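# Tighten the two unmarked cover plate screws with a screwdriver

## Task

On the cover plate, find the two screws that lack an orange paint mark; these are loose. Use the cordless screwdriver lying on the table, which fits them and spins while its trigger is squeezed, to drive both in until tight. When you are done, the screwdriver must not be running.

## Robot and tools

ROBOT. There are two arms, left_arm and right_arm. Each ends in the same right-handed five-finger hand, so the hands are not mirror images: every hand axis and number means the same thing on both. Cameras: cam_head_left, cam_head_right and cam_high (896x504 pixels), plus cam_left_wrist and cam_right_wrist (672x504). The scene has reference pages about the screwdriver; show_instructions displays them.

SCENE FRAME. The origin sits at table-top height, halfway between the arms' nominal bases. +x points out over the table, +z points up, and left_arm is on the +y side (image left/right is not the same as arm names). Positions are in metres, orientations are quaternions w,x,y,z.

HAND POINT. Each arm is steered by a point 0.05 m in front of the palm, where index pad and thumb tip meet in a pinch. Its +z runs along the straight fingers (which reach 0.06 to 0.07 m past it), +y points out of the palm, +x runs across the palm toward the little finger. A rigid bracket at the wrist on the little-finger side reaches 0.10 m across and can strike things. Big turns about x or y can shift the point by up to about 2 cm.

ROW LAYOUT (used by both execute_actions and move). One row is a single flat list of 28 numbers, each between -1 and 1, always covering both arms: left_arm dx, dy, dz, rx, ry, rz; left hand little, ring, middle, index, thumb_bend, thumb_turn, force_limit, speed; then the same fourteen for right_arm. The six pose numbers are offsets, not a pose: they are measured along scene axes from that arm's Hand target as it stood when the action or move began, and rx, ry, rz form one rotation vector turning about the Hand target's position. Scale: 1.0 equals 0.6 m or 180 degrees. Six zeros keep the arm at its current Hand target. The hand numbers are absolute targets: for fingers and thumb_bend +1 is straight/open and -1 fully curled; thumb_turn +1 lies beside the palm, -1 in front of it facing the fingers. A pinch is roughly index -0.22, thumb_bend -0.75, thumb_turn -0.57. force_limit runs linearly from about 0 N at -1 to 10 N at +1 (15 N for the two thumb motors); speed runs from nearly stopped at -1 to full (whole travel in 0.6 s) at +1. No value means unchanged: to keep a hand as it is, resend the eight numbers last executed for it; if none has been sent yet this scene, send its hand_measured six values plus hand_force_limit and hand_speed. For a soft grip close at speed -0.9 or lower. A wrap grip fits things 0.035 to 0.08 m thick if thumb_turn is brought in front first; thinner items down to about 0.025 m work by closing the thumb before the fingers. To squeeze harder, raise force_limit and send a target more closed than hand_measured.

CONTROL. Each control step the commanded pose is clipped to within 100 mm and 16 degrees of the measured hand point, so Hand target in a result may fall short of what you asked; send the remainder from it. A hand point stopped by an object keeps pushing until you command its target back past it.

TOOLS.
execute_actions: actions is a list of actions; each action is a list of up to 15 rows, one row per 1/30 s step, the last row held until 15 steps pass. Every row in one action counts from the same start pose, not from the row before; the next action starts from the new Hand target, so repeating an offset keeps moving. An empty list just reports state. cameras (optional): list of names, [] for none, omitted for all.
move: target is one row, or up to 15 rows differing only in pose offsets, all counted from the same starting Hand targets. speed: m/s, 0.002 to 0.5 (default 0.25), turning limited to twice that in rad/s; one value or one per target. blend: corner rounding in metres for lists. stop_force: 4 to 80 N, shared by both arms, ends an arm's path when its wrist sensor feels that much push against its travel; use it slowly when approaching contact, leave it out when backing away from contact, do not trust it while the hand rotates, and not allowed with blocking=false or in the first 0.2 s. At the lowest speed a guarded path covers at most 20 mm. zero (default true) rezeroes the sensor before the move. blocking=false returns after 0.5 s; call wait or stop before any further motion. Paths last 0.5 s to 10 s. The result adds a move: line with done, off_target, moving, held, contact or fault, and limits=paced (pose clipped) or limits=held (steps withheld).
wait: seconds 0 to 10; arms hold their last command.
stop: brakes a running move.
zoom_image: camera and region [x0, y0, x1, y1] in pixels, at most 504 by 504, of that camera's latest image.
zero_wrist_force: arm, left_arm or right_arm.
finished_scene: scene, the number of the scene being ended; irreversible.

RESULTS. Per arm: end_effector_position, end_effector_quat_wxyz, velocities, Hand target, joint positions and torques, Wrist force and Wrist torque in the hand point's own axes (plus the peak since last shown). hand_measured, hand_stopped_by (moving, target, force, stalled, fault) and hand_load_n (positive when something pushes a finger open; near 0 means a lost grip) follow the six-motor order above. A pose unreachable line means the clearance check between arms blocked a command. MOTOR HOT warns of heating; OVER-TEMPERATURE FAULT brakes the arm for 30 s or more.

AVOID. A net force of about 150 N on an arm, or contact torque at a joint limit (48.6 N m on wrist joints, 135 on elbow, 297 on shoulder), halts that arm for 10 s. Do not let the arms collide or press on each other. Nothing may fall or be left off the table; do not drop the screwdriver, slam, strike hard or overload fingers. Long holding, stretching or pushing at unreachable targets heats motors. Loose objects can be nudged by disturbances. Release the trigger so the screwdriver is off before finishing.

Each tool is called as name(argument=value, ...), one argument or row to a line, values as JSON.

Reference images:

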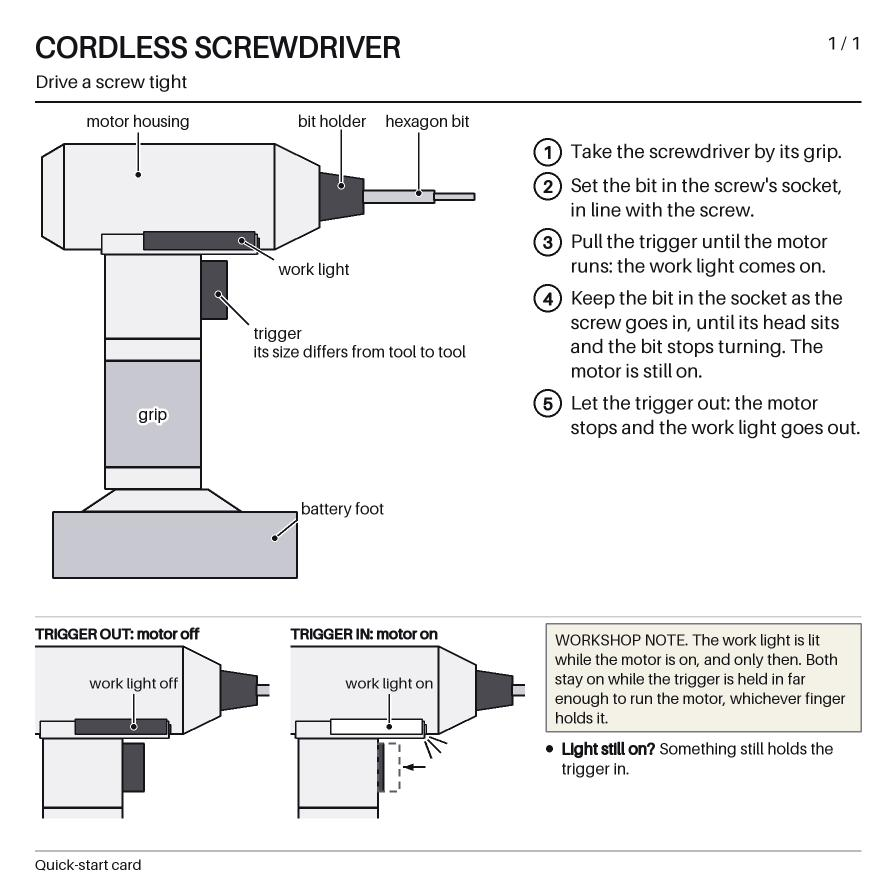

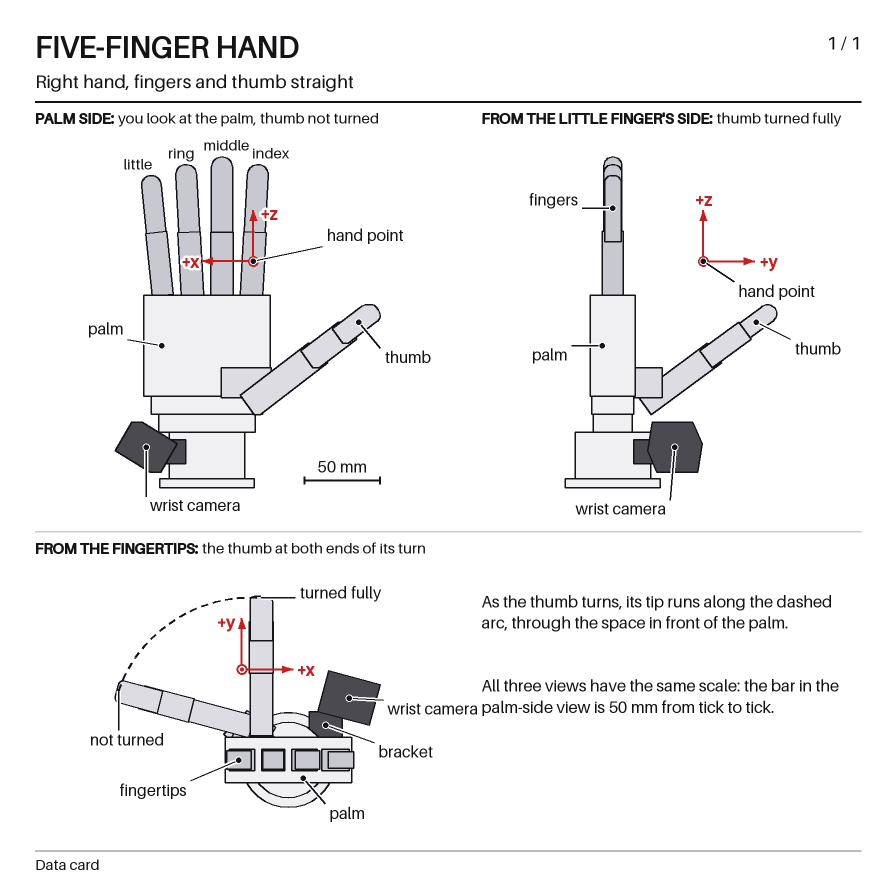

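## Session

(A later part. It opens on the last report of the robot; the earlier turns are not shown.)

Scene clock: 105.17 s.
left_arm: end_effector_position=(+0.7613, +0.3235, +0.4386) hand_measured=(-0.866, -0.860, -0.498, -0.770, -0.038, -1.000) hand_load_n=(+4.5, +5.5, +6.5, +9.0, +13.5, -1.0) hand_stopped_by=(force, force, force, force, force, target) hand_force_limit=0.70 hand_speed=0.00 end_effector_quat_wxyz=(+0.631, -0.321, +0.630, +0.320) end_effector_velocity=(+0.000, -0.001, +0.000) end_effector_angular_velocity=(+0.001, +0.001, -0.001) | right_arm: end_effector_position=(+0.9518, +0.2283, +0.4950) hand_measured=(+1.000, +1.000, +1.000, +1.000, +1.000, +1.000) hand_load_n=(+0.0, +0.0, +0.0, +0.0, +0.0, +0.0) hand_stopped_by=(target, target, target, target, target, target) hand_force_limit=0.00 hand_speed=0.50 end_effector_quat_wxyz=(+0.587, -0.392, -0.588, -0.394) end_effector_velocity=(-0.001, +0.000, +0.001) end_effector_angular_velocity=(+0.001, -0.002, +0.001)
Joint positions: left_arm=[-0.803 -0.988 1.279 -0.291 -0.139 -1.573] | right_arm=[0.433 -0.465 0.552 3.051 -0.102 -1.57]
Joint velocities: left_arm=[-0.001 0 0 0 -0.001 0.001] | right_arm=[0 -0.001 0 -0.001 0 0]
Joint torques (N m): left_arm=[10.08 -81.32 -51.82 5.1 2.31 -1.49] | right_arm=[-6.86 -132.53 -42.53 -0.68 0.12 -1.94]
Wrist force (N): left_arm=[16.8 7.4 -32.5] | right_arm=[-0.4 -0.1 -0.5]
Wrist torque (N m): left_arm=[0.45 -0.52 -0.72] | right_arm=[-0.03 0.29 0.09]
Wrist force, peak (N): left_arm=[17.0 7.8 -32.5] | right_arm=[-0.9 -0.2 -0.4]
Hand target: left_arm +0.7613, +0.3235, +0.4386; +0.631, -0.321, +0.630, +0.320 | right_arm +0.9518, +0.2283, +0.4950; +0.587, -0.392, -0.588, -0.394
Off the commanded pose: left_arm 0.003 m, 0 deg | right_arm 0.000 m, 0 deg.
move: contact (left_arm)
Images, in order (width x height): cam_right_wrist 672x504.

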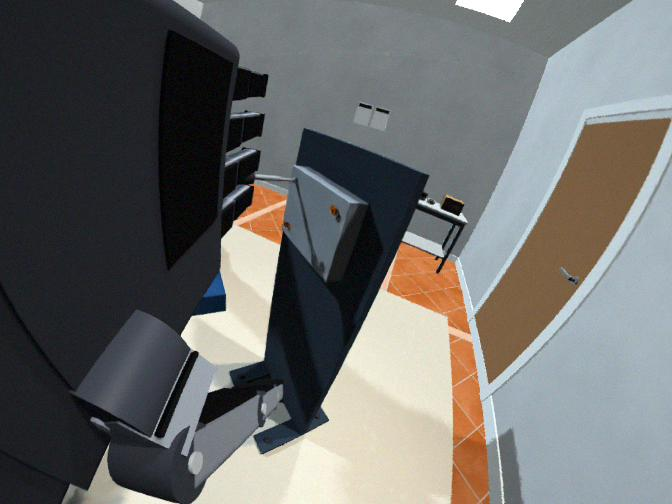

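wait(
  seconds=1,
  cameras=[],
)

move(
  target=[0,0,0,0,0,0,-0.99,-0.99,-1,1,-1,-1,0.7,0.5,0,0,0,0,0,0,1,1,1,1,1,1,0,0.5],
  cameras=["cam_head_left"],
)

zoom_image(
  camera="cam_head_left",
  region=[300, 80, 430, 170],
)

move(
  target=[-0.0333,-0.0373,0,0,0,0,-0.99,-0.99,-1,1,-1,-1,0.7,0.5,0,0,0,0,0,0,1,1,1,1,1,1,0,0.5],
  speed=0.06,
  cameras=["cam_right_wrist","cam_high"],
)

zoom_image(
  camera="cam_right_wrist",
  region=[270, 150, 370, 290],
)

zoom_image(
  camera="cam_high",
  region=[420, 140, 480, 190],
)

Scene clock: 106.37 s.
left_arm: end_effector_position=(+0.7613, +0.3235, +0.4386) hand_measured=(-0.866, -0.860, -0.498, -0.770, -0.038, -1.000) hand_load_n=(+4.5, +5.5, +6.5, +9.0, +13.0, -1.0) hand_stopped_by=(force, force, force, force, force, target) hand_force_limit=0.70 hand_speed=0.00 end_effector_quat_wxyz=(+0.631, -0.321, +0.630, +0.320) end_effector_velocity=(+0.000, +0.001, +0.001) end_effector_angular_velocity=(-0.001, -0.001, +0.001) | right_arm: end_effector_position=(+0.9518, +0.2283, +0.4950) hand_measured=(+1.000, +1.000, +1.000, +1.000, +1.000, +1.000) hand_load_n=(+0.0, +0.0, +0.0, +0.0, +0.0, +0.0) hand_stopped_by=(target, target, target, target, target, target) hand_force_limit=0.00 hand_speed=0.50 end_effector_quat_wxyz=(+0.587, -0.392, -0.588, -0.394) end_effector_velocity=(+0.000, +0.000, +0.000) end_effector_angular_velocity=(-0.001, +0.001, +0.000)
Joint positions: left_arm=[-0.803 -0.988 1.279 -0.291 -0.139 -1.573] | right_arm=[0.433 -0.465 0.552 3.051 -0.102 -1.57]
Joint velocities: left_arm=[0.001 -0.001 0 0 0 0] | right_arm=[0 0 0 0.001 0 0]
Joint torques (N m): left_arm=[6.8 -93.87 -48.81 3.3 1.71 -1.66] | right_arm=[-7.56 -133.32 -43.11 -0.79 -0.05 -1.89]
Wrist force (N): left_arm=[15.6 8.0 -29.8] | right_arm=[-0.5 0.3 -0.5]
Wrist torque (N m): left_arm=[0.40 -0.45 -0.76] | right_arm=[0.03 0.30 0.09]
Wrist force, peak (N): left_arm=[16.5 7.5 -32.2] | right_arm=[-1.1 0.0 -0.2]
Hand target: left_arm +0.7613, +0.3235, +0.4386; +0.631, -0.321, +0.630, +0.320 | right_arm +0.9518, +0.2283, +0.4950; +0.587, -0.392, -0.588, -0.394
Off the commanded pose: left_arm 0.003 m, 0 deg | right_arm 0.000 m, 0 deg.
wait: 1.00 s; at rest from the start
No camera images: "cameras" was empty.

Scene clock: 107.37 s.
left_arm: end_effector_position=(+0.7613, +0.3235, +0.4386) hand_measured=(-0.866, -0.860, -0.498, +1.000, -0.038, -1.000) hand_load_n=(+5.5, +7.5, +7.5, +0.0, +12.5, +0.5) hand_stopped_by=(force, force, force, target, force, target) hand_force_limit=0.70 hand_speed=0.50 end_effector_quat_wxyz=(+0.631, -0.321, +0.630, +0.320) end_effector_velocity=(+0.000, -0.001, +0.000) end_effector_angular_velocity=(+0.000, +0.000, -0.001) | right_arm: end_effector_position=(+0.9518, +0.2283, +0.4950) hand_measured=(+1.000, +1.000, +1.000, +1.000, +1.000, +1.000) hand_load_n=(+0.0, +0.0, +0.0, +0.0, +0.0, +0.0) hand_stopped_by=(target, target, target, target, target, target) hand_force_limit=0.00 hand_speed=0.50 end_effector_quat_wxyz=(+0.587, -0.392, -0.588, -0.394) end_effector_velocity=(+0.000, +0.000, +0.001) end_effector_angular_velocity=(+0.000, -0.001, +0.000)
Joint positions: left_arm=[-0.803 -0.988 1.279 -0.291 -0.139 -1.573] | right_arm=[0.433 -0.465 0.552 3.051 -0.102 -1.57]
Joint velocities: left_arm=[-0.001 0 0 0 0 0] | right_arm=[0 0 0 0 0 0]
Joint torques (N m): left_arm=[8.18 -101.98 -46.76 2.61 1.57 -2.05] | right_arm=[-7.17 -133.14 -43.35 -1 0.19 -1.93]
Wrist force (N): left_arm=[6.1 2.6 -2.0] | right_arm=[-0.4 -0.3 -0.5]
Wrist torque (N m): left_arm=[-0.07 -0.64 0.04] | right_arm=[-0.05 0.29 0.08]
Wrist force, peak (N): left_arm=[16.0 8.1 -30.0] | right_arm=[-0.7 -0.1 -0.5]
Hand target: left_arm +0.7613, +0.3235, +0.4386; +0.631, -0.321, +0.630, +0.320 | right_arm +0.9518, +0.2283, +0.4950; +0.587, -0.392, -0.588, -0.394
Off the commanded pose: left_arm 0.000 m, 0 deg | right_arm 0.000 m, 0 deg.
move: done
Images, in order (width x height): cam_head_left 896x504.

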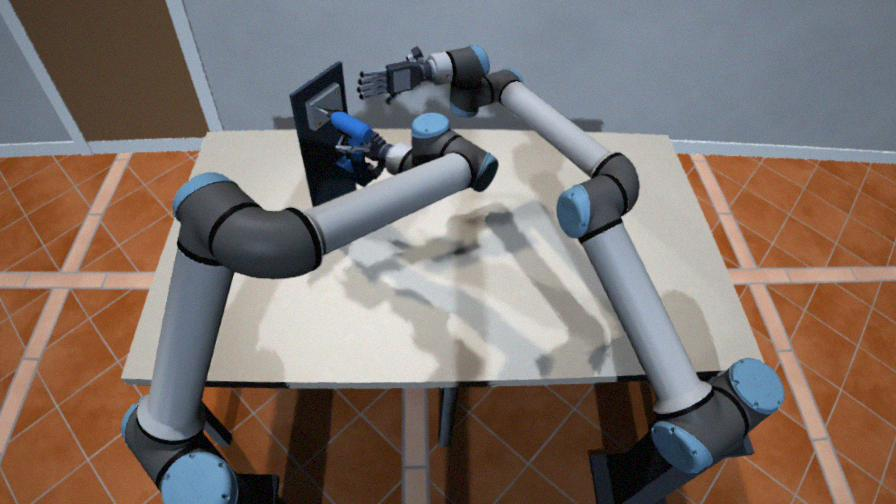

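Scaled by 3.877.

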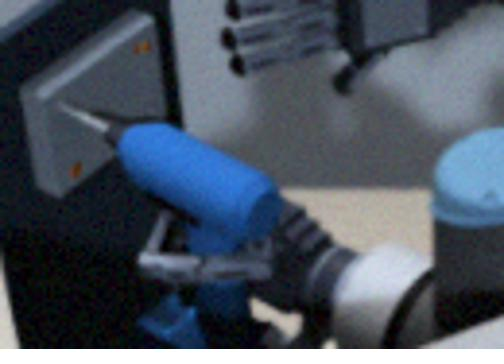

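Scene clock: 108.13 s.
left_arm: end_effector_position=(+0.7411, +0.3010, +0.4386) hand_measured=(-0.866, -0.860, -0.498, +1.000, -0.038, -1.000) hand_load_n=(+4.5, +7.0, +8.5, +0.0, +12.0, +2.0) hand_stopped_by=(force, force, force, target, force, target) hand_force_limit=0.70 hand_speed=0.50 end_effector_quat_wxyz=(+0.631, -0.321, +0.630, +0.320) end_effector_velocity=(+0.002, +0.003, +0.000) end_effector_angular_velocity=(+0.001, +0.001, -0.001) | right_arm: end_effector_position=(+0.9518, +0.2283, +0.4950) hand_measured=(+1.000, +1.000, +1.000, +1.000, +1.000, +1.000) hand_load_n=(+0.0, +0.0, +0.0, +0.0, +0.0, +0.0) hand_stopped_by=(target, target, target, target, target, target) hand_force_limit=0.00 hand_speed=0.50 end_effector_quat_wxyz=(+0.587, -0.392, -0.588, -0.394) end_effector_velocity=(+0.000, +0.000, +0.000) end_effector_angular_velocity=(+0.000, +0.001, +0.000)
Joint positions: left_arm=[-0.838 -0.995 1.291 -0.296 -0.173 -1.572] | right_arm=[0.433 -0.465 0.552 3.051 -0.102 -1.57]
Joint velocities: left_arm=[0.004 0 0 0.001 0.004 0.001] | right_arm=[0 0 0 0.001 0 0]
Joint torques (N m): left_arm=[11.28 -86.14 -44.31 -2.67 2.02 4.07] | right_arm=[-5.46 -132.87 -43.37 -0.96 0.15 -1.98]
Wrist force (N): left_arm=[8.4 0.8 -0.1] | right_arm=[-0.3 0.3 -0.3]
Wrist torque (N m): left_arm=[0.04 -0.20 0.17] | right_arm=[0.01 0.25 0.10]
Wrist force, peak (N): left_arm=[8.8 0.5 -2.1] | right_arm=[-0.8 -0.2 -0.5]
Hand target: left_arm +0.7413, +0.3011, +0.4386; +0.631, -0.321, +0.630, +0.320 | right_arm +0.9518, +0.2283, +0.4950; +0.587, -0.392, -0.588, -0.394
Off the commanded pose: left_arm 0.000 m, 0 deg | right_arm 0.000 m, 0 deg.
move: done
Images, in order (width x height): cam_high 896x504, cam_right_wrist 672x504.

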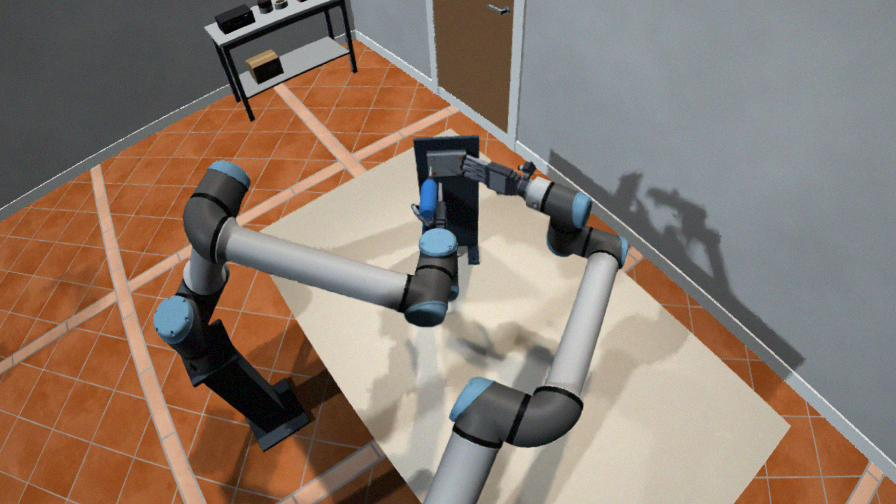

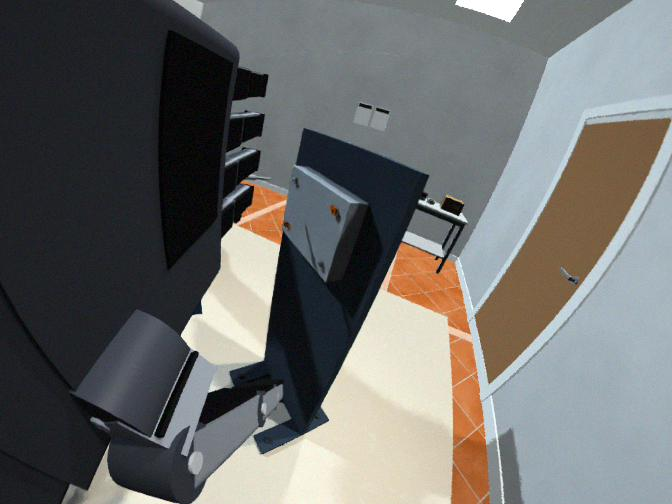

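Scaled by 3.600 from the camera's 672x504 image, which has a finer 960x720 frame.

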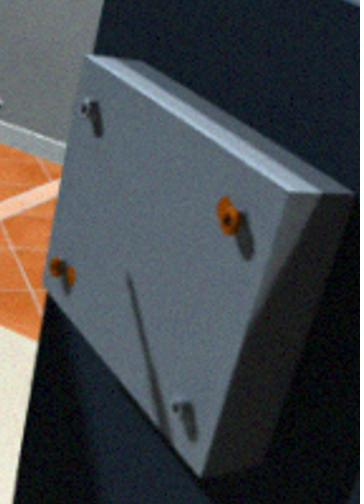

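Scaled by 8.400.

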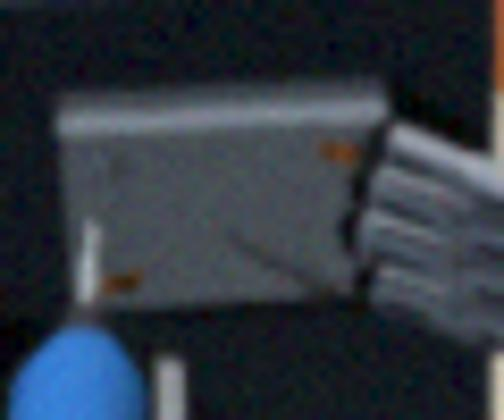

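move(
  target=[
    [-0.1,-0.118,-0.05,0,0,0,-0.99,-0.99,-1,1,-1,-1,0.7,0.5,0,-0.37,0.03,0,0,0,1,1,1,1,1,1,0,0.5],
    [0.0682,-0.1387,-0.35,0,0,-0.136,-0.99,-0.99,-1,1,-1,-1,0.7,0.5,0,-0.37,0.03,0,0,0,1,1,1,1,1,1,0,0.5],
    [0.0682,-0.1387,-0.465,0,0,-0.136,-0.99,-0.99,-1,1,-1,-1,0.7,0.5,0,-0.37,0.03,0,0,0,1,1,1,1,1,1,0,0.5],
  ],
  speed=0.15,
  blend=[0.03,0.02,0],
)

Scene clock: 112.43 s.
left_arm: end_effector_position=(+0.7817, +0.2183, +0.1595) hand_measured=(-0.866, -0.860, -0.498, +1.000, -0.038, -1.000) hand_load_n=(+4.5, +7.0, +8.5, +0.0, +12.0, +2.0) hand_stopped_by=(force, force, force, target, force, target) hand_force_limit=0.70 hand_speed=0.50 end_effector_quat_wxyz=(+0.684, -0.180, +0.684, +0.179) end_effector_velocity=(+0.000, +0.001, +0.001) end_effector_angular_velocity=(+0.000, +0.000, +0.001) | right_arm: end_effector_position=(+0.9514, +0.0062, +0.5131) hand_measured=(+1.000, +1.000, +1.000, +1.000, +1.000, +1.000) hand_load_n=(+0.0, +0.0, +0.0, +0.0, +0.0, +0.0) hand_stopped_by=(target, target, target, target, target, target) hand_force_limit=0.00 hand_speed=0.50 end_effector_quat_wxyz=(+0.588, -0.392, -0.588, -0.394) end_effector_velocity=(-0.001, +0.000, +0.002) end_effector_angular_velocity=(+0.001, -0.002, +0.000)
Joint positions: left_arm=[-0.895 -0.819 1.546 -0.727 0.197 -1.573] | right_arm=[0.239 -0.745 1.052 2.844 0.093 -1.583]
Joint velocities: left_arm=[0.001 -0.001 0 0.002 0 -0.001] | right_arm=[0 -0.002 0 0 0 0]
Joint torques (N m): left_arm=[-14.43 -95.04 -29.25 2.6 1.43 0.79] | right_arm=[14.6 -116.3 -37.1 0.73 -0.95 -2.14]
Wrist force (N): left_arm=[9.0 0.6 -0.5] | right_arm=[-0.4 -0.2 -0.3]
Wrist torque (N m): left_arm=[0.02 -0.26 0.16] | right_arm=[-0.05 0.30 0.09]
Wrist force, peak (N): left_arm=[12.5 1.0 -0.4] | right_arm=[-0.8 0.4 1.6]
Hand target: left_arm +0.7817, +0.2183, +0.1595; +0.684, -0.180, +0.684, +0.179 | right_arm +0.9514, +0.0062, +0.5131; +0.588, -0.392, -0.588, -0.394
Off the commanded pose: left_arm 0.001 m, 0 deg | right_arm 0.000 m, 0 deg.
move: done

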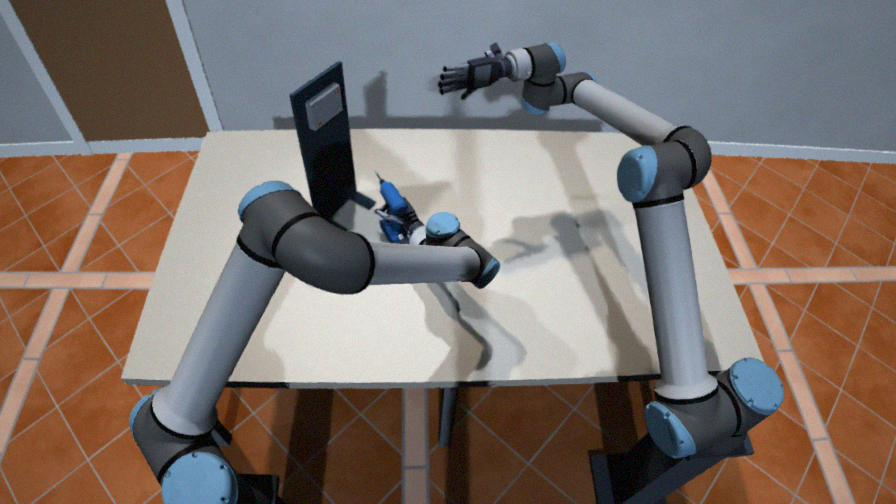

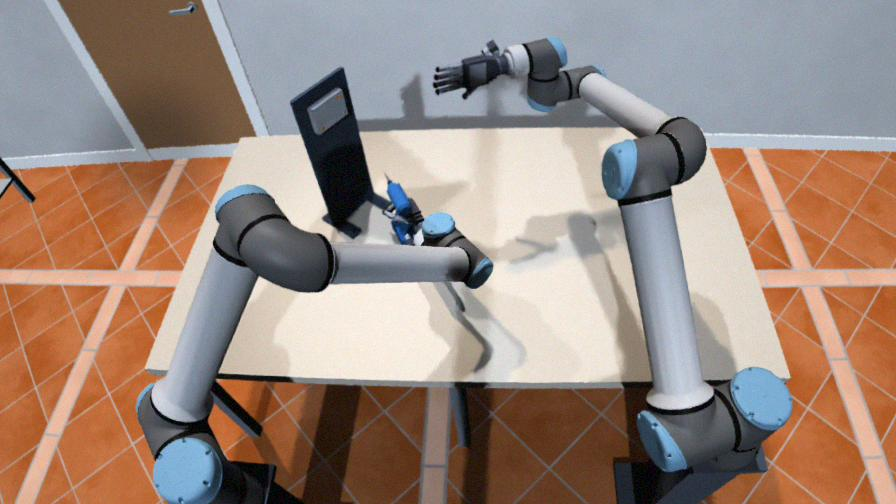

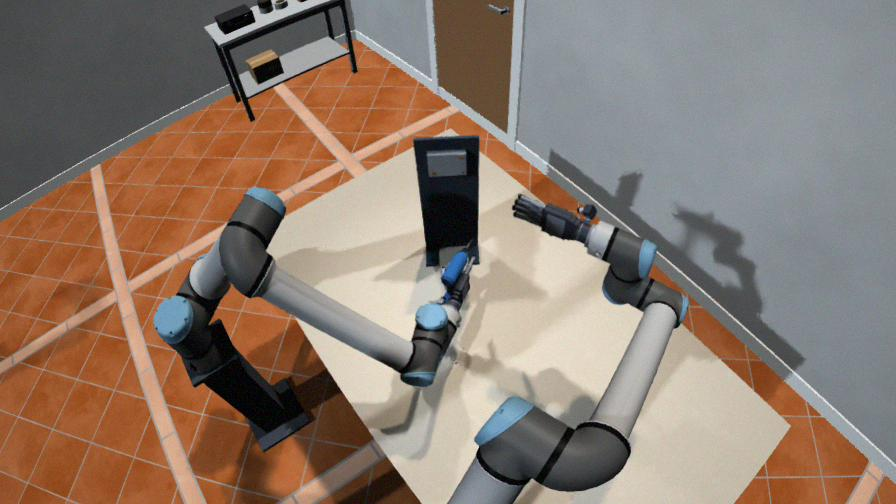

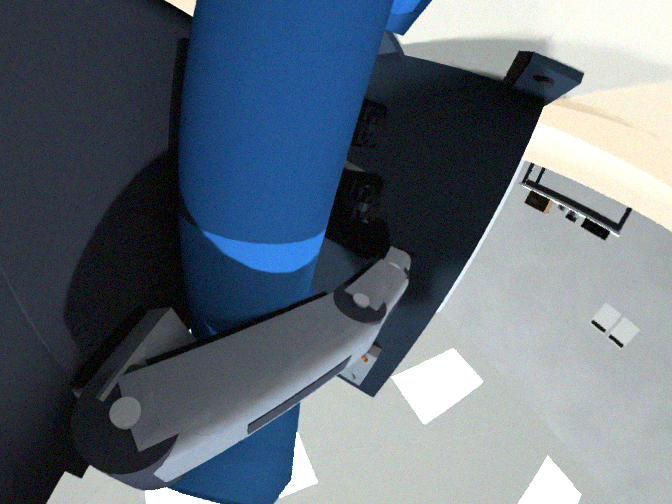

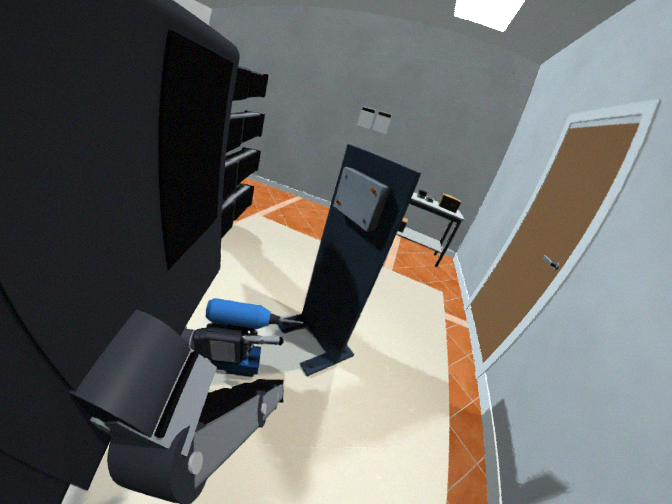

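move(
  target=[-0.029,-0.0163,0,0,0,0,-0.99,-0.99,-1,1,-1,-1,0.7,0.5,0,0,0,0,0,0,1,1,1,1,1,1,0,0.5],
  speed=0.06,
  cameras=[],
)

move(
  target=[0,0,-0.058,0,0,0,-0.99,-0.99,-1,1,-1,-1,0.7,0.5,0,0,0,0,0,0,1,1,1,1,1,1,0,0.5],
  speed=0.015,
  stop_force=5,
)

zoom_image(
  camera="cam_head_left",
  region=[330, 160, 460, 280],
)

Scene clock: 113.33 s.
left_arm: end_effector_position=(+0.7641, +0.2086, +0.1595) hand_measured=(-0.866, -0.860, -0.498, +1.000, -0.038, -1.000) hand_load_n=(+4.5, +7.0, +8.5, +0.0, +12.0, +2.0) hand_stopped_by=(force, force, force, target, force, target) hand_force_limit=0.70 hand_speed=0.50 end_effector_quat_wxyz=(+0.684, -0.180, +0.684, +0.179) end_effector_velocity=(+0.002, +0.001, +0.001) end_effector_angular_velocity=(+0.001, +0.000, -0.001) | right_arm: end_effector_position=(+0.9514, +0.0062, +0.5131) hand_measured=(+1.000, +1.000, +1.000, +1.000, +1.000, +1.000) hand_load_n=(+0.0, +0.0, +0.0, +0.0, +0.0, +0.0) hand_stopped_by=(target, target, target, target, target, target) hand_force_limit=0.00 hand_speed=0.50 end_effector_quat_wxyz=(+0.588, -0.392, -0.588, -0.394) end_effector_velocity=(+0.000, +0.000, -0.001) end_effector_angular_velocity=(+0.000, +0.000, +0.000)
Joint positions: left_arm=[-0.919 -0.829 1.565 -0.735 0.173 -1.573] | right_arm=[0.239 -0.745 1.052 2.844 0.093 -1.583]
Joint velocities: left_arm=[0.002 -0.001 -0.001 0 0.003 0.002] | right_arm=[0 0.001 0 0 0 0]
Joint torques (N m): left_arm=[8.1 -82.18 -44.92 -2.83 1.57 2.76] | right_arm=[13.66 -116.33 -39.38 -0.08 -0.97 -2.09]
Wrist force (N): left_arm=[8.8 0.5 -0.4] | right_arm=[-0.4 -0.5 -0.8]
Wrist torque (N m): left_arm=[0.01 -0.25 0.16] | right_arm=[-0.05 0.32 0.07]
Wrist force, peak (N): left_arm=[9.3 0.5 -0.5] | right_arm=[-0.5 0.1 -0.9]
Hand target: left_arm +0.7643, +0.2086, +0.1595; +0.684, -0.180, +0.684, +0.179 | right_arm +0.9514, +0.0062, +0.5131; +0.588, -0.392, -0.588, -0.394
Off the commanded pose: left_arm 0.000 m, 0 deg | right_arm 0.000 m, 0 deg.
move: done
No camera images: "cameras" was empty.

Scene clock: 116.10 s.
left_arm: end_effector_position=(+0.7643, +0.2086, +0.1352) hand_measured=(-0.866, -0.860, -0.498, +1.000, -0.038, -1.000) hand_load_n=(+5.0, +7.5, +8.0, +0.0, +12.5, +2.0) hand_stopped_by=(force, force, force, target, force, target) hand_force_limit=0.70 hand_speed=0.50 end_effector_quat_wxyz=(+0.684, -0.180, +0.684, +0.179) end_effector_velocity=(+0.000, -0.001, +0.000) end_effector_angular_velocity=(-0.001, -0.001, -0.001) | right_arm: end_effector_position=(+0.9514, +0.0062, +0.5131) hand_measured=(+1.000, +1.000, +1.000, +1.000, +1.000, +1.000) hand_load_n=(+0.0, +0.0, +0.0, +0.0, +0.0, +0.0) hand_stopped_by=(target, target, target, target, target, target) hand_force_limit=0.00 hand_speed=0.50 end_effector_quat_wxyz=(+0.588, -0.392, -0.588, -0.394) end_effector_velocity=(+0.000, +0.000, +0.000) end_effector_angular_velocity=(+0.000, +0.001, +0.000)
Joint positions: left_arm=[-0.919 -0.802 1.569 -0.766 0.173 -1.573] | right_arm=[0.239 -0.745 1.052 2.844 0.093 -1.583]
Joint velocities: left_arm=[-0.001 0 0 0 0 -0.001] | right_arm=[0 0 0 0.001 0 0]
Joint torques (N m): left_arm=[5.86 -106.29 -37.99 2.64 1.57 -0.25] | right_arm=[11.65 -116.22 -43.58 -1.92 -0.14 -1.89]
Wrist force (N): left_arm=[8.8 0.8 -0.6] | right_arm=[-0.1 -0.2 -0.4]
Wrist torque (N m): left_arm=[0.07 -0.23 0.17] | right_arm=[-0.04 0.26 0.11]
Wrist force, peak (N): left_arm=[9.2 0.8 -0.7] | right_arm=[-0.8 0.3 -0.4]
Hand target: left_arm +0.7643, +0.2086, +0.1352; +0.684, -0.180, +0.684, +0.179 | right_arm +0.9514, +0.0062, +0.5131; +0.588, -0.392, -0.588, -0.394
Off the commanded pose: left_arm 0.011 m, 0 deg | right_arm 0.000 m, 0 deg.
move: contact (left_arm)

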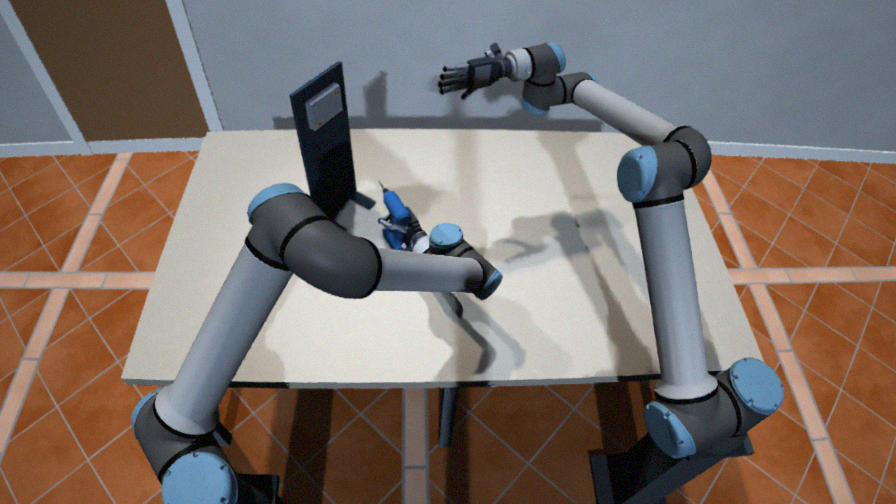

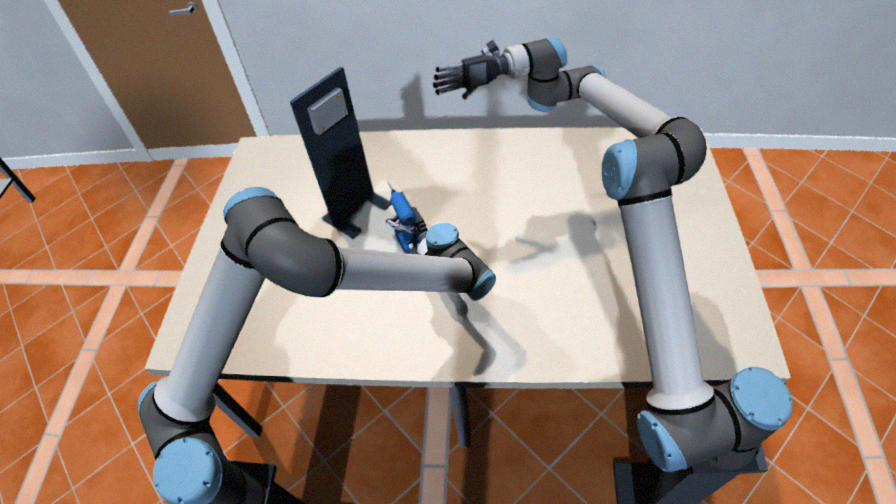

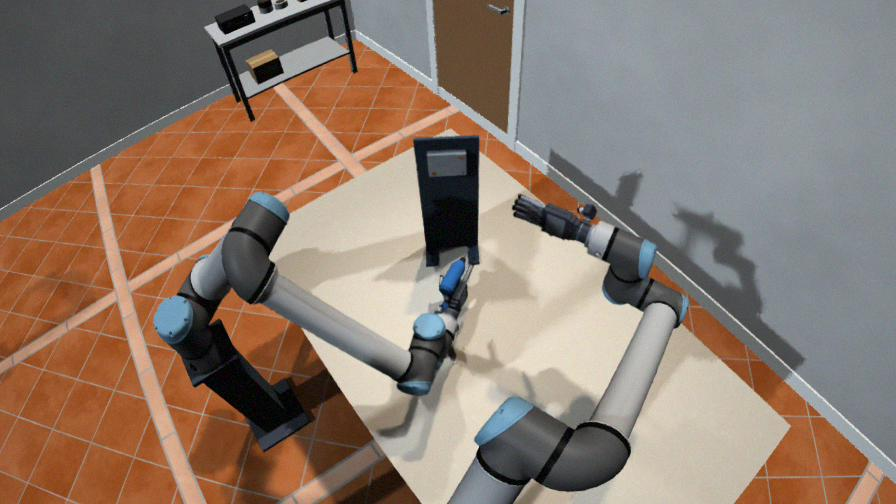

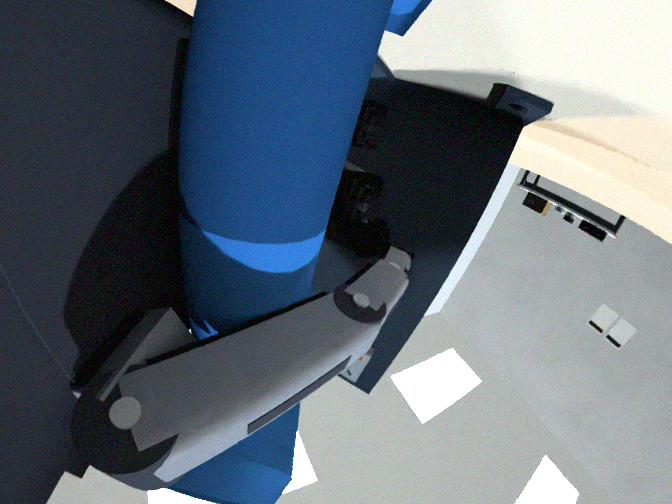

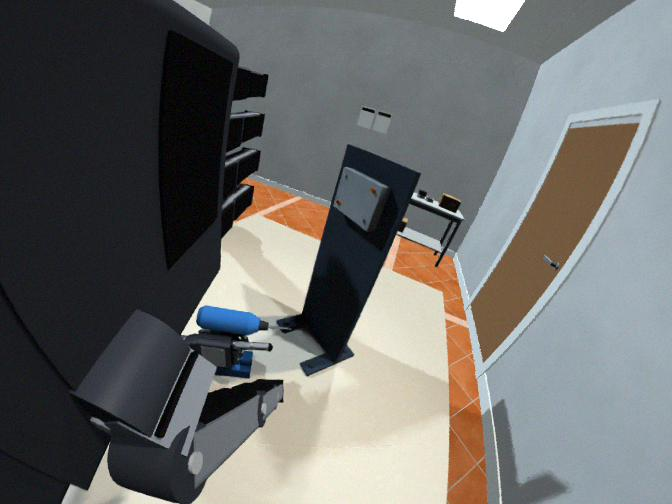

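Scaled by 3.877.

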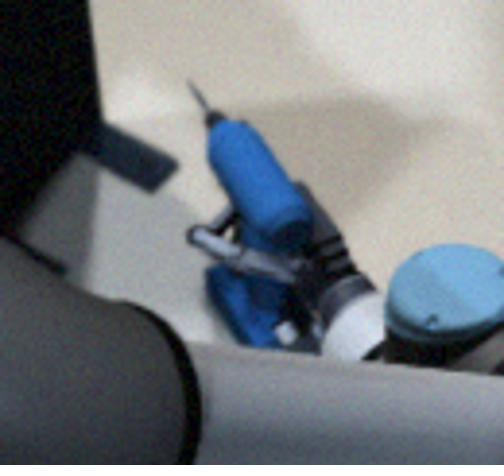

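move(
  target=[0,0,-0.0008,0,0,0,-0.99,-0.99,-1,1,-1,-1,0.7,0.5,0,0,0,0,0,0,1,1,1,1,1,1,0,0.5],
  speed=0.01,
  cameras=["cam_head_left"],
)

zoom_image(
  camera="cam_head_left",
  region=[300, 120, 500, 320],
)

Scene clock: 117.07 s.
left_arm: end_effector_position=(+0.7643, +0.2086, +0.1348) hand_measured=(-0.866, -0.860, -0.498, +1.000, -0.038, -1.000) hand_load_n=(+5.0, +7.5, +8.0, +0.0, +12.0, +2.0) hand_stopped_by=(force, force, force, target, force, target) hand_force_limit=0.70 hand_speed=0.50 end_effector_quat_wxyz=(+0.684, -0.180, +0.684, +0.179) end_effector_velocity=(+0.000, +0.001, +0.000) end_effector_angular_velocity=(-0.001, +0.000, +0.002) | right_arm: end_effector_position=(+0.9514, +0.0062, +0.5131) hand_measured=(+1.000, +1.000, +1.000, +1.000, +1.000, +1.000) hand_load_n=(+0.0, +0.0, +0.0, +0.0, +0.0, +0.0) hand_stopped_by=(target, target, target, target, target, target) hand_force_limit=0.00 hand_speed=0.50 end_effector_quat_wxyz=(+0.588, -0.392, -0.588, -0.394) end_effector_velocity=(+0.000, +0.000, +0.000) end_effector_angular_velocity=(+0.000, +0.001, +0.000)
Joint positions: left_arm=[-0.919 -0.801 1.569 -0.767 0.173 -1.573] | right_arm=[0.239 -0.745 1.052 2.844 0.093 -1.583]
Joint velocities: left_arm=[0.001 0 0 0 0 -0.002] | right_arm=[0 0 0 0.001 0 0]
Joint torques (N m): left_arm=[4.24 -65.49 -41.28 -3.72 1.18 -1.66] | right_arm=[11.35 -117.46 -44.66 -1.87 0.29 -1.49]
Wrist force (N): left_arm=[0.2 1.8 -2.2] | right_arm=[-0.2 -0.2 -0.4]
Wrist torque (N m): left_arm=[0.14 -0.25 -0.15] | right_arm=[-0.04 0.28 0.10]
Wrist force, peak (N): left_arm=[9.2 1.0 -0.7] | right_arm=[-0.5 -0.3 -0.7]
Hand target: left_arm +0.7643, +0.2086, +0.1348; +0.684, -0.180, +0.684, +0.179 | right_arm +0.9514, +0.0062, +0.5131; +0.588, -0.392, -0.588, -0.394
Off the commanded pose: left_arm 0.000 m, 0 deg | right_arm 0.000 m, 0 deg.
move: done
Images, in order (width x height): cam_head_left 896x504.

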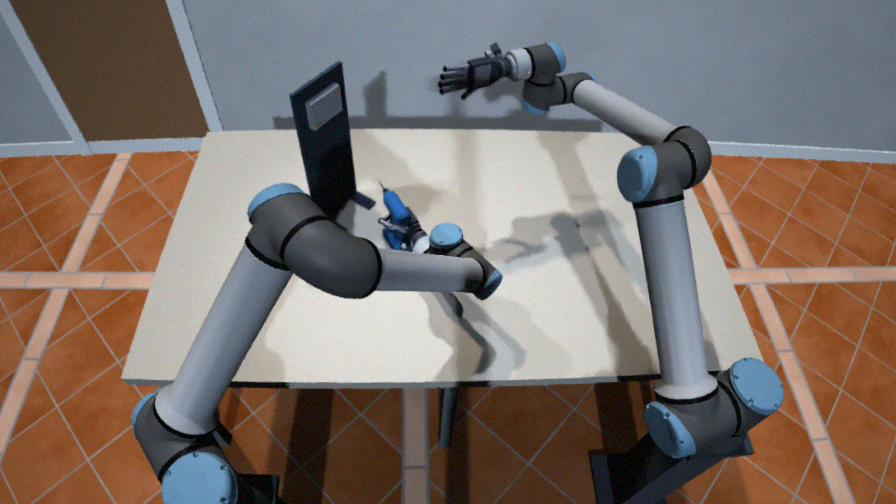

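Scaled by 2.520.

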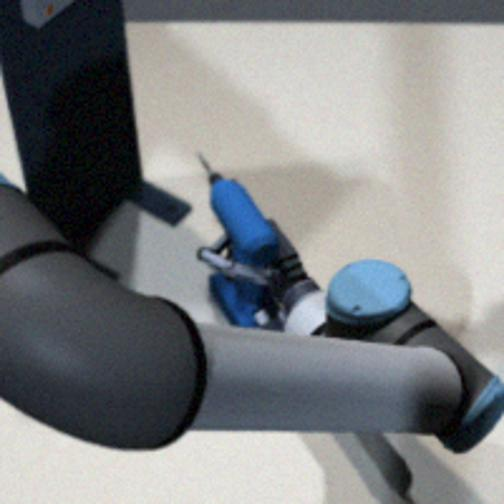

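move(
  target=[0,0,0,0,0,0,0.2,0.2,0.2,1,0.3,-1,0.7,-0.7,0,0,0,0,0,0,1,1,1,1,1,1,0,0.5],
  cameras=["cam_head_left"],
)

zoom_image(
  camera="cam_head_left",
  region=[300, 120, 500, 320],
)

move(
  target=[0,0,0,0,0,0,1,1,1,1,1,-1,0.7,0.1,0,0,0,0,0,0,1,1,1,1,1,1,0,0.5],
  cameras=["cam_head_left", "cam_left_wrist"],
)

zoom_image(
  camera="cam_head_left",
  region=[300, 120, 500, 320],
)

Scene clock: 119.60 s.
left_arm: end_effector_position=(+0.7643, +0.2086, +0.1348) hand_measured=(+0.200, +0.200, +0.200, +1.000, +0.300, -1.000) hand_load_n=(+0.0, +0.0, +0.0, +0.5, +0.0, -0.5) hand_stopped_by=(target, target, target, target, target, target) hand_force_limit=0.70 hand_speed=-0.70 end_effector_quat_wxyz=(+0.684, -0.180, +0.684, +0.179) end_effector_velocity=(+0.000, +0.000, +0.000) end_effector_angular_velocity=(+0.001, +0.001, +0.000) | right_arm: end_effector_position=(+0.9514, +0.0062, +0.5131) hand_measured=(+1.000, +1.000, +1.000, +1.000, +1.000, +1.000) hand_load_n=(+0.0, +0.0, +0.0, +0.0, +0.0, +0.0) hand_stopped_by=(target, target, target, target, target, target) hand_force_limit=0.00 hand_speed=0.50 end_effector_quat_wxyz=(+0.588, -0.392, -0.588, -0.394) end_effector_velocity=(+0.000, +0.000, +0.001) end_effector_angular_velocity=(+0.000, +0.001, +0.000)
Joint positions: left_arm=[-0.919 -0.801 1.569 -0.767 0.173 -1.573] | right_arm=[0.239 -0.745 1.052 2.844 0.093 -1.583]
Joint velocities: left_arm=[0.001 0 0 0 0 0] | right_arm=[0 -0.001 0 0.002 0 0]
Joint torques (N m): left_arm=[-4.58 -83.62 -20.69 -0.1 1.56 -0.83] | right_arm=[10.6 -115.73 -43.78 -1.68 0.71 -0.78]
Wrist force (N): left_arm=[-0.1 0.7 -0.3] | right_arm=[-0.4 -0.1 -0.4]
Wrist torque (N m): left_arm=[0.06 0.03 -0.09] | right_arm=[-0.03 0.31 0.09]
Wrist force, peak (N): left_arm=[4.4 0.2 -1.8] | right_arm=[-0.7 0.2 -0.5]
Hand target: left_arm +0.7643, +0.2086, +0.1348; +0.684, -0.180, +0.684, +0.179 | right_arm +0.9514, +0.0062, +0.5131; +0.588, -0.392, -0.588, -0.394
Off the commanded pose: left_arm 0.000 m, 0 deg | right_arm 0.000 m, 0 deg.
move: done
Images, in order (width x height): cam_head_left 896x504.

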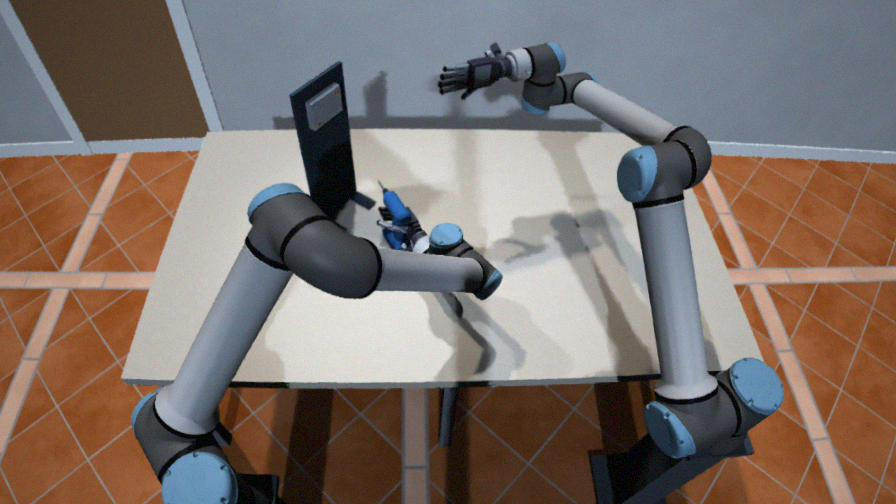

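Scaled by 2.520.

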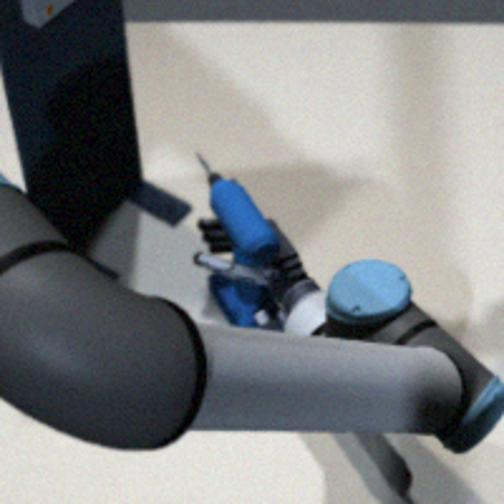

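Scene clock: 120.50 s.
left_arm: end_effector_position=(+0.7643, +0.2086, +0.1348) hand_measured=(+1.000, +1.000, +1.000, +1.000, +1.000, -1.000) hand_load_n=(+0.0, +0.0, +0.0, +0.0, +0.0, +0.0) hand_stopped_by=(target, target, target, target, target, target) hand_force_limit=0.70 hand_speed=0.10 end_effector_quat_wxyz=(+0.684, -0.180, +0.684, +0.179) end_effector_velocity=(+0.000, +0.000, +0.000) end_effector_angular_velocity=(+0.001, +0.001, +0.000) | right_arm: end_effector_position=(+0.9514, +0.0062, +0.5131) hand_measured=(+1.000, +1.000, +1.000, +1.000, +1.000, +1.000) hand_load_n=(+0.0, +0.0, +0.0, +0.0, +0.0, +0.0) hand_stopped_by=(target, target, target, target, target, target) hand_force_limit=0.00 hand_speed=0.50 end_effector_quat_wxyz=(+0.588, -0.392, -0.588, -0.394) end_effector_velocity=(+0.000, +0.000, +0.001) end_effector_angular_velocity=(+0.000, +0.000, +0.000)
Joint positions: left_arm=[-0.919 -0.801 1.569 -0.767 0.173 -1.573] | right_arm=[0.239 -0.745 1.052 2.844 0.093 -1.583]
Joint velocities: left_arm=[0 0 0 0 0 0.001] | right_arm=[0 -0.001 0 0.001 0 0]
Joint torques (N m): left_arm=[-1.06 -90.94 -20.62 1.7 0.9 -0.99] | right_arm=[10.15 -115.67 -43.73 -1.68 0.85 -0.31]
Wrist force (N): left_arm=[-0.8 0.7 -0.2] | right_arm=[-0.4 -0.1 -0.3]
Wrist torque (N m): left_arm=[0.06 0.11 -0.12] | right_arm=[-0.03 0.30 0.09]
Wrist force, peak (N): left_arm=[-0.8 0.7 -0.2] | right_arm=[-0.5 0.0 -0.8]
Hand target: left_arm +0.7643, +0.2086, +0.1348; +0.684, -0.180, +0.684, +0.179 | right_arm +0.9514, +0.0062, +0.5131; +0.588, -0.392, -0.588, -0.394
Off the commanded pose: left_arm 0.000 m, 0 deg | right_arm 0.000 m, 0 deg.
move: done
Images, in order (width x height): cam_head_left 896x504, cam_left_wrist 672x504.

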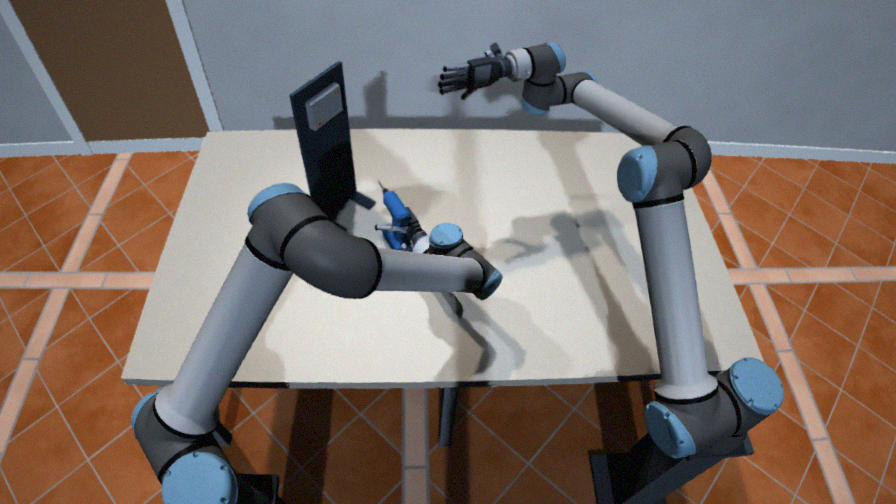

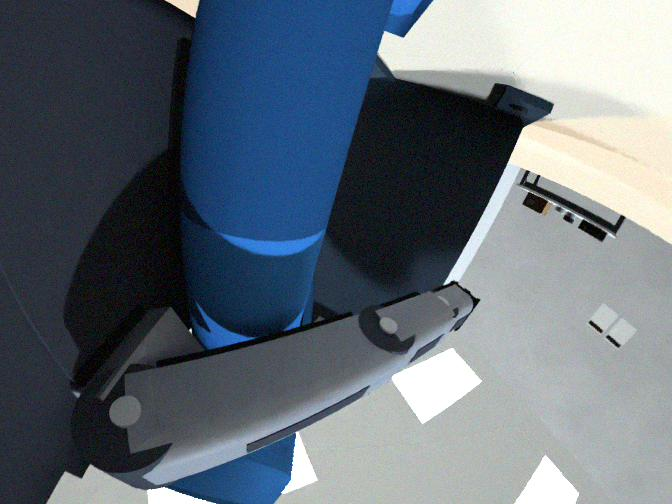

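Scaled by 2.520.

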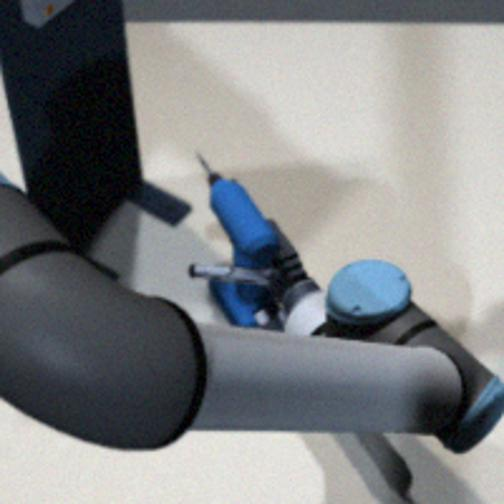

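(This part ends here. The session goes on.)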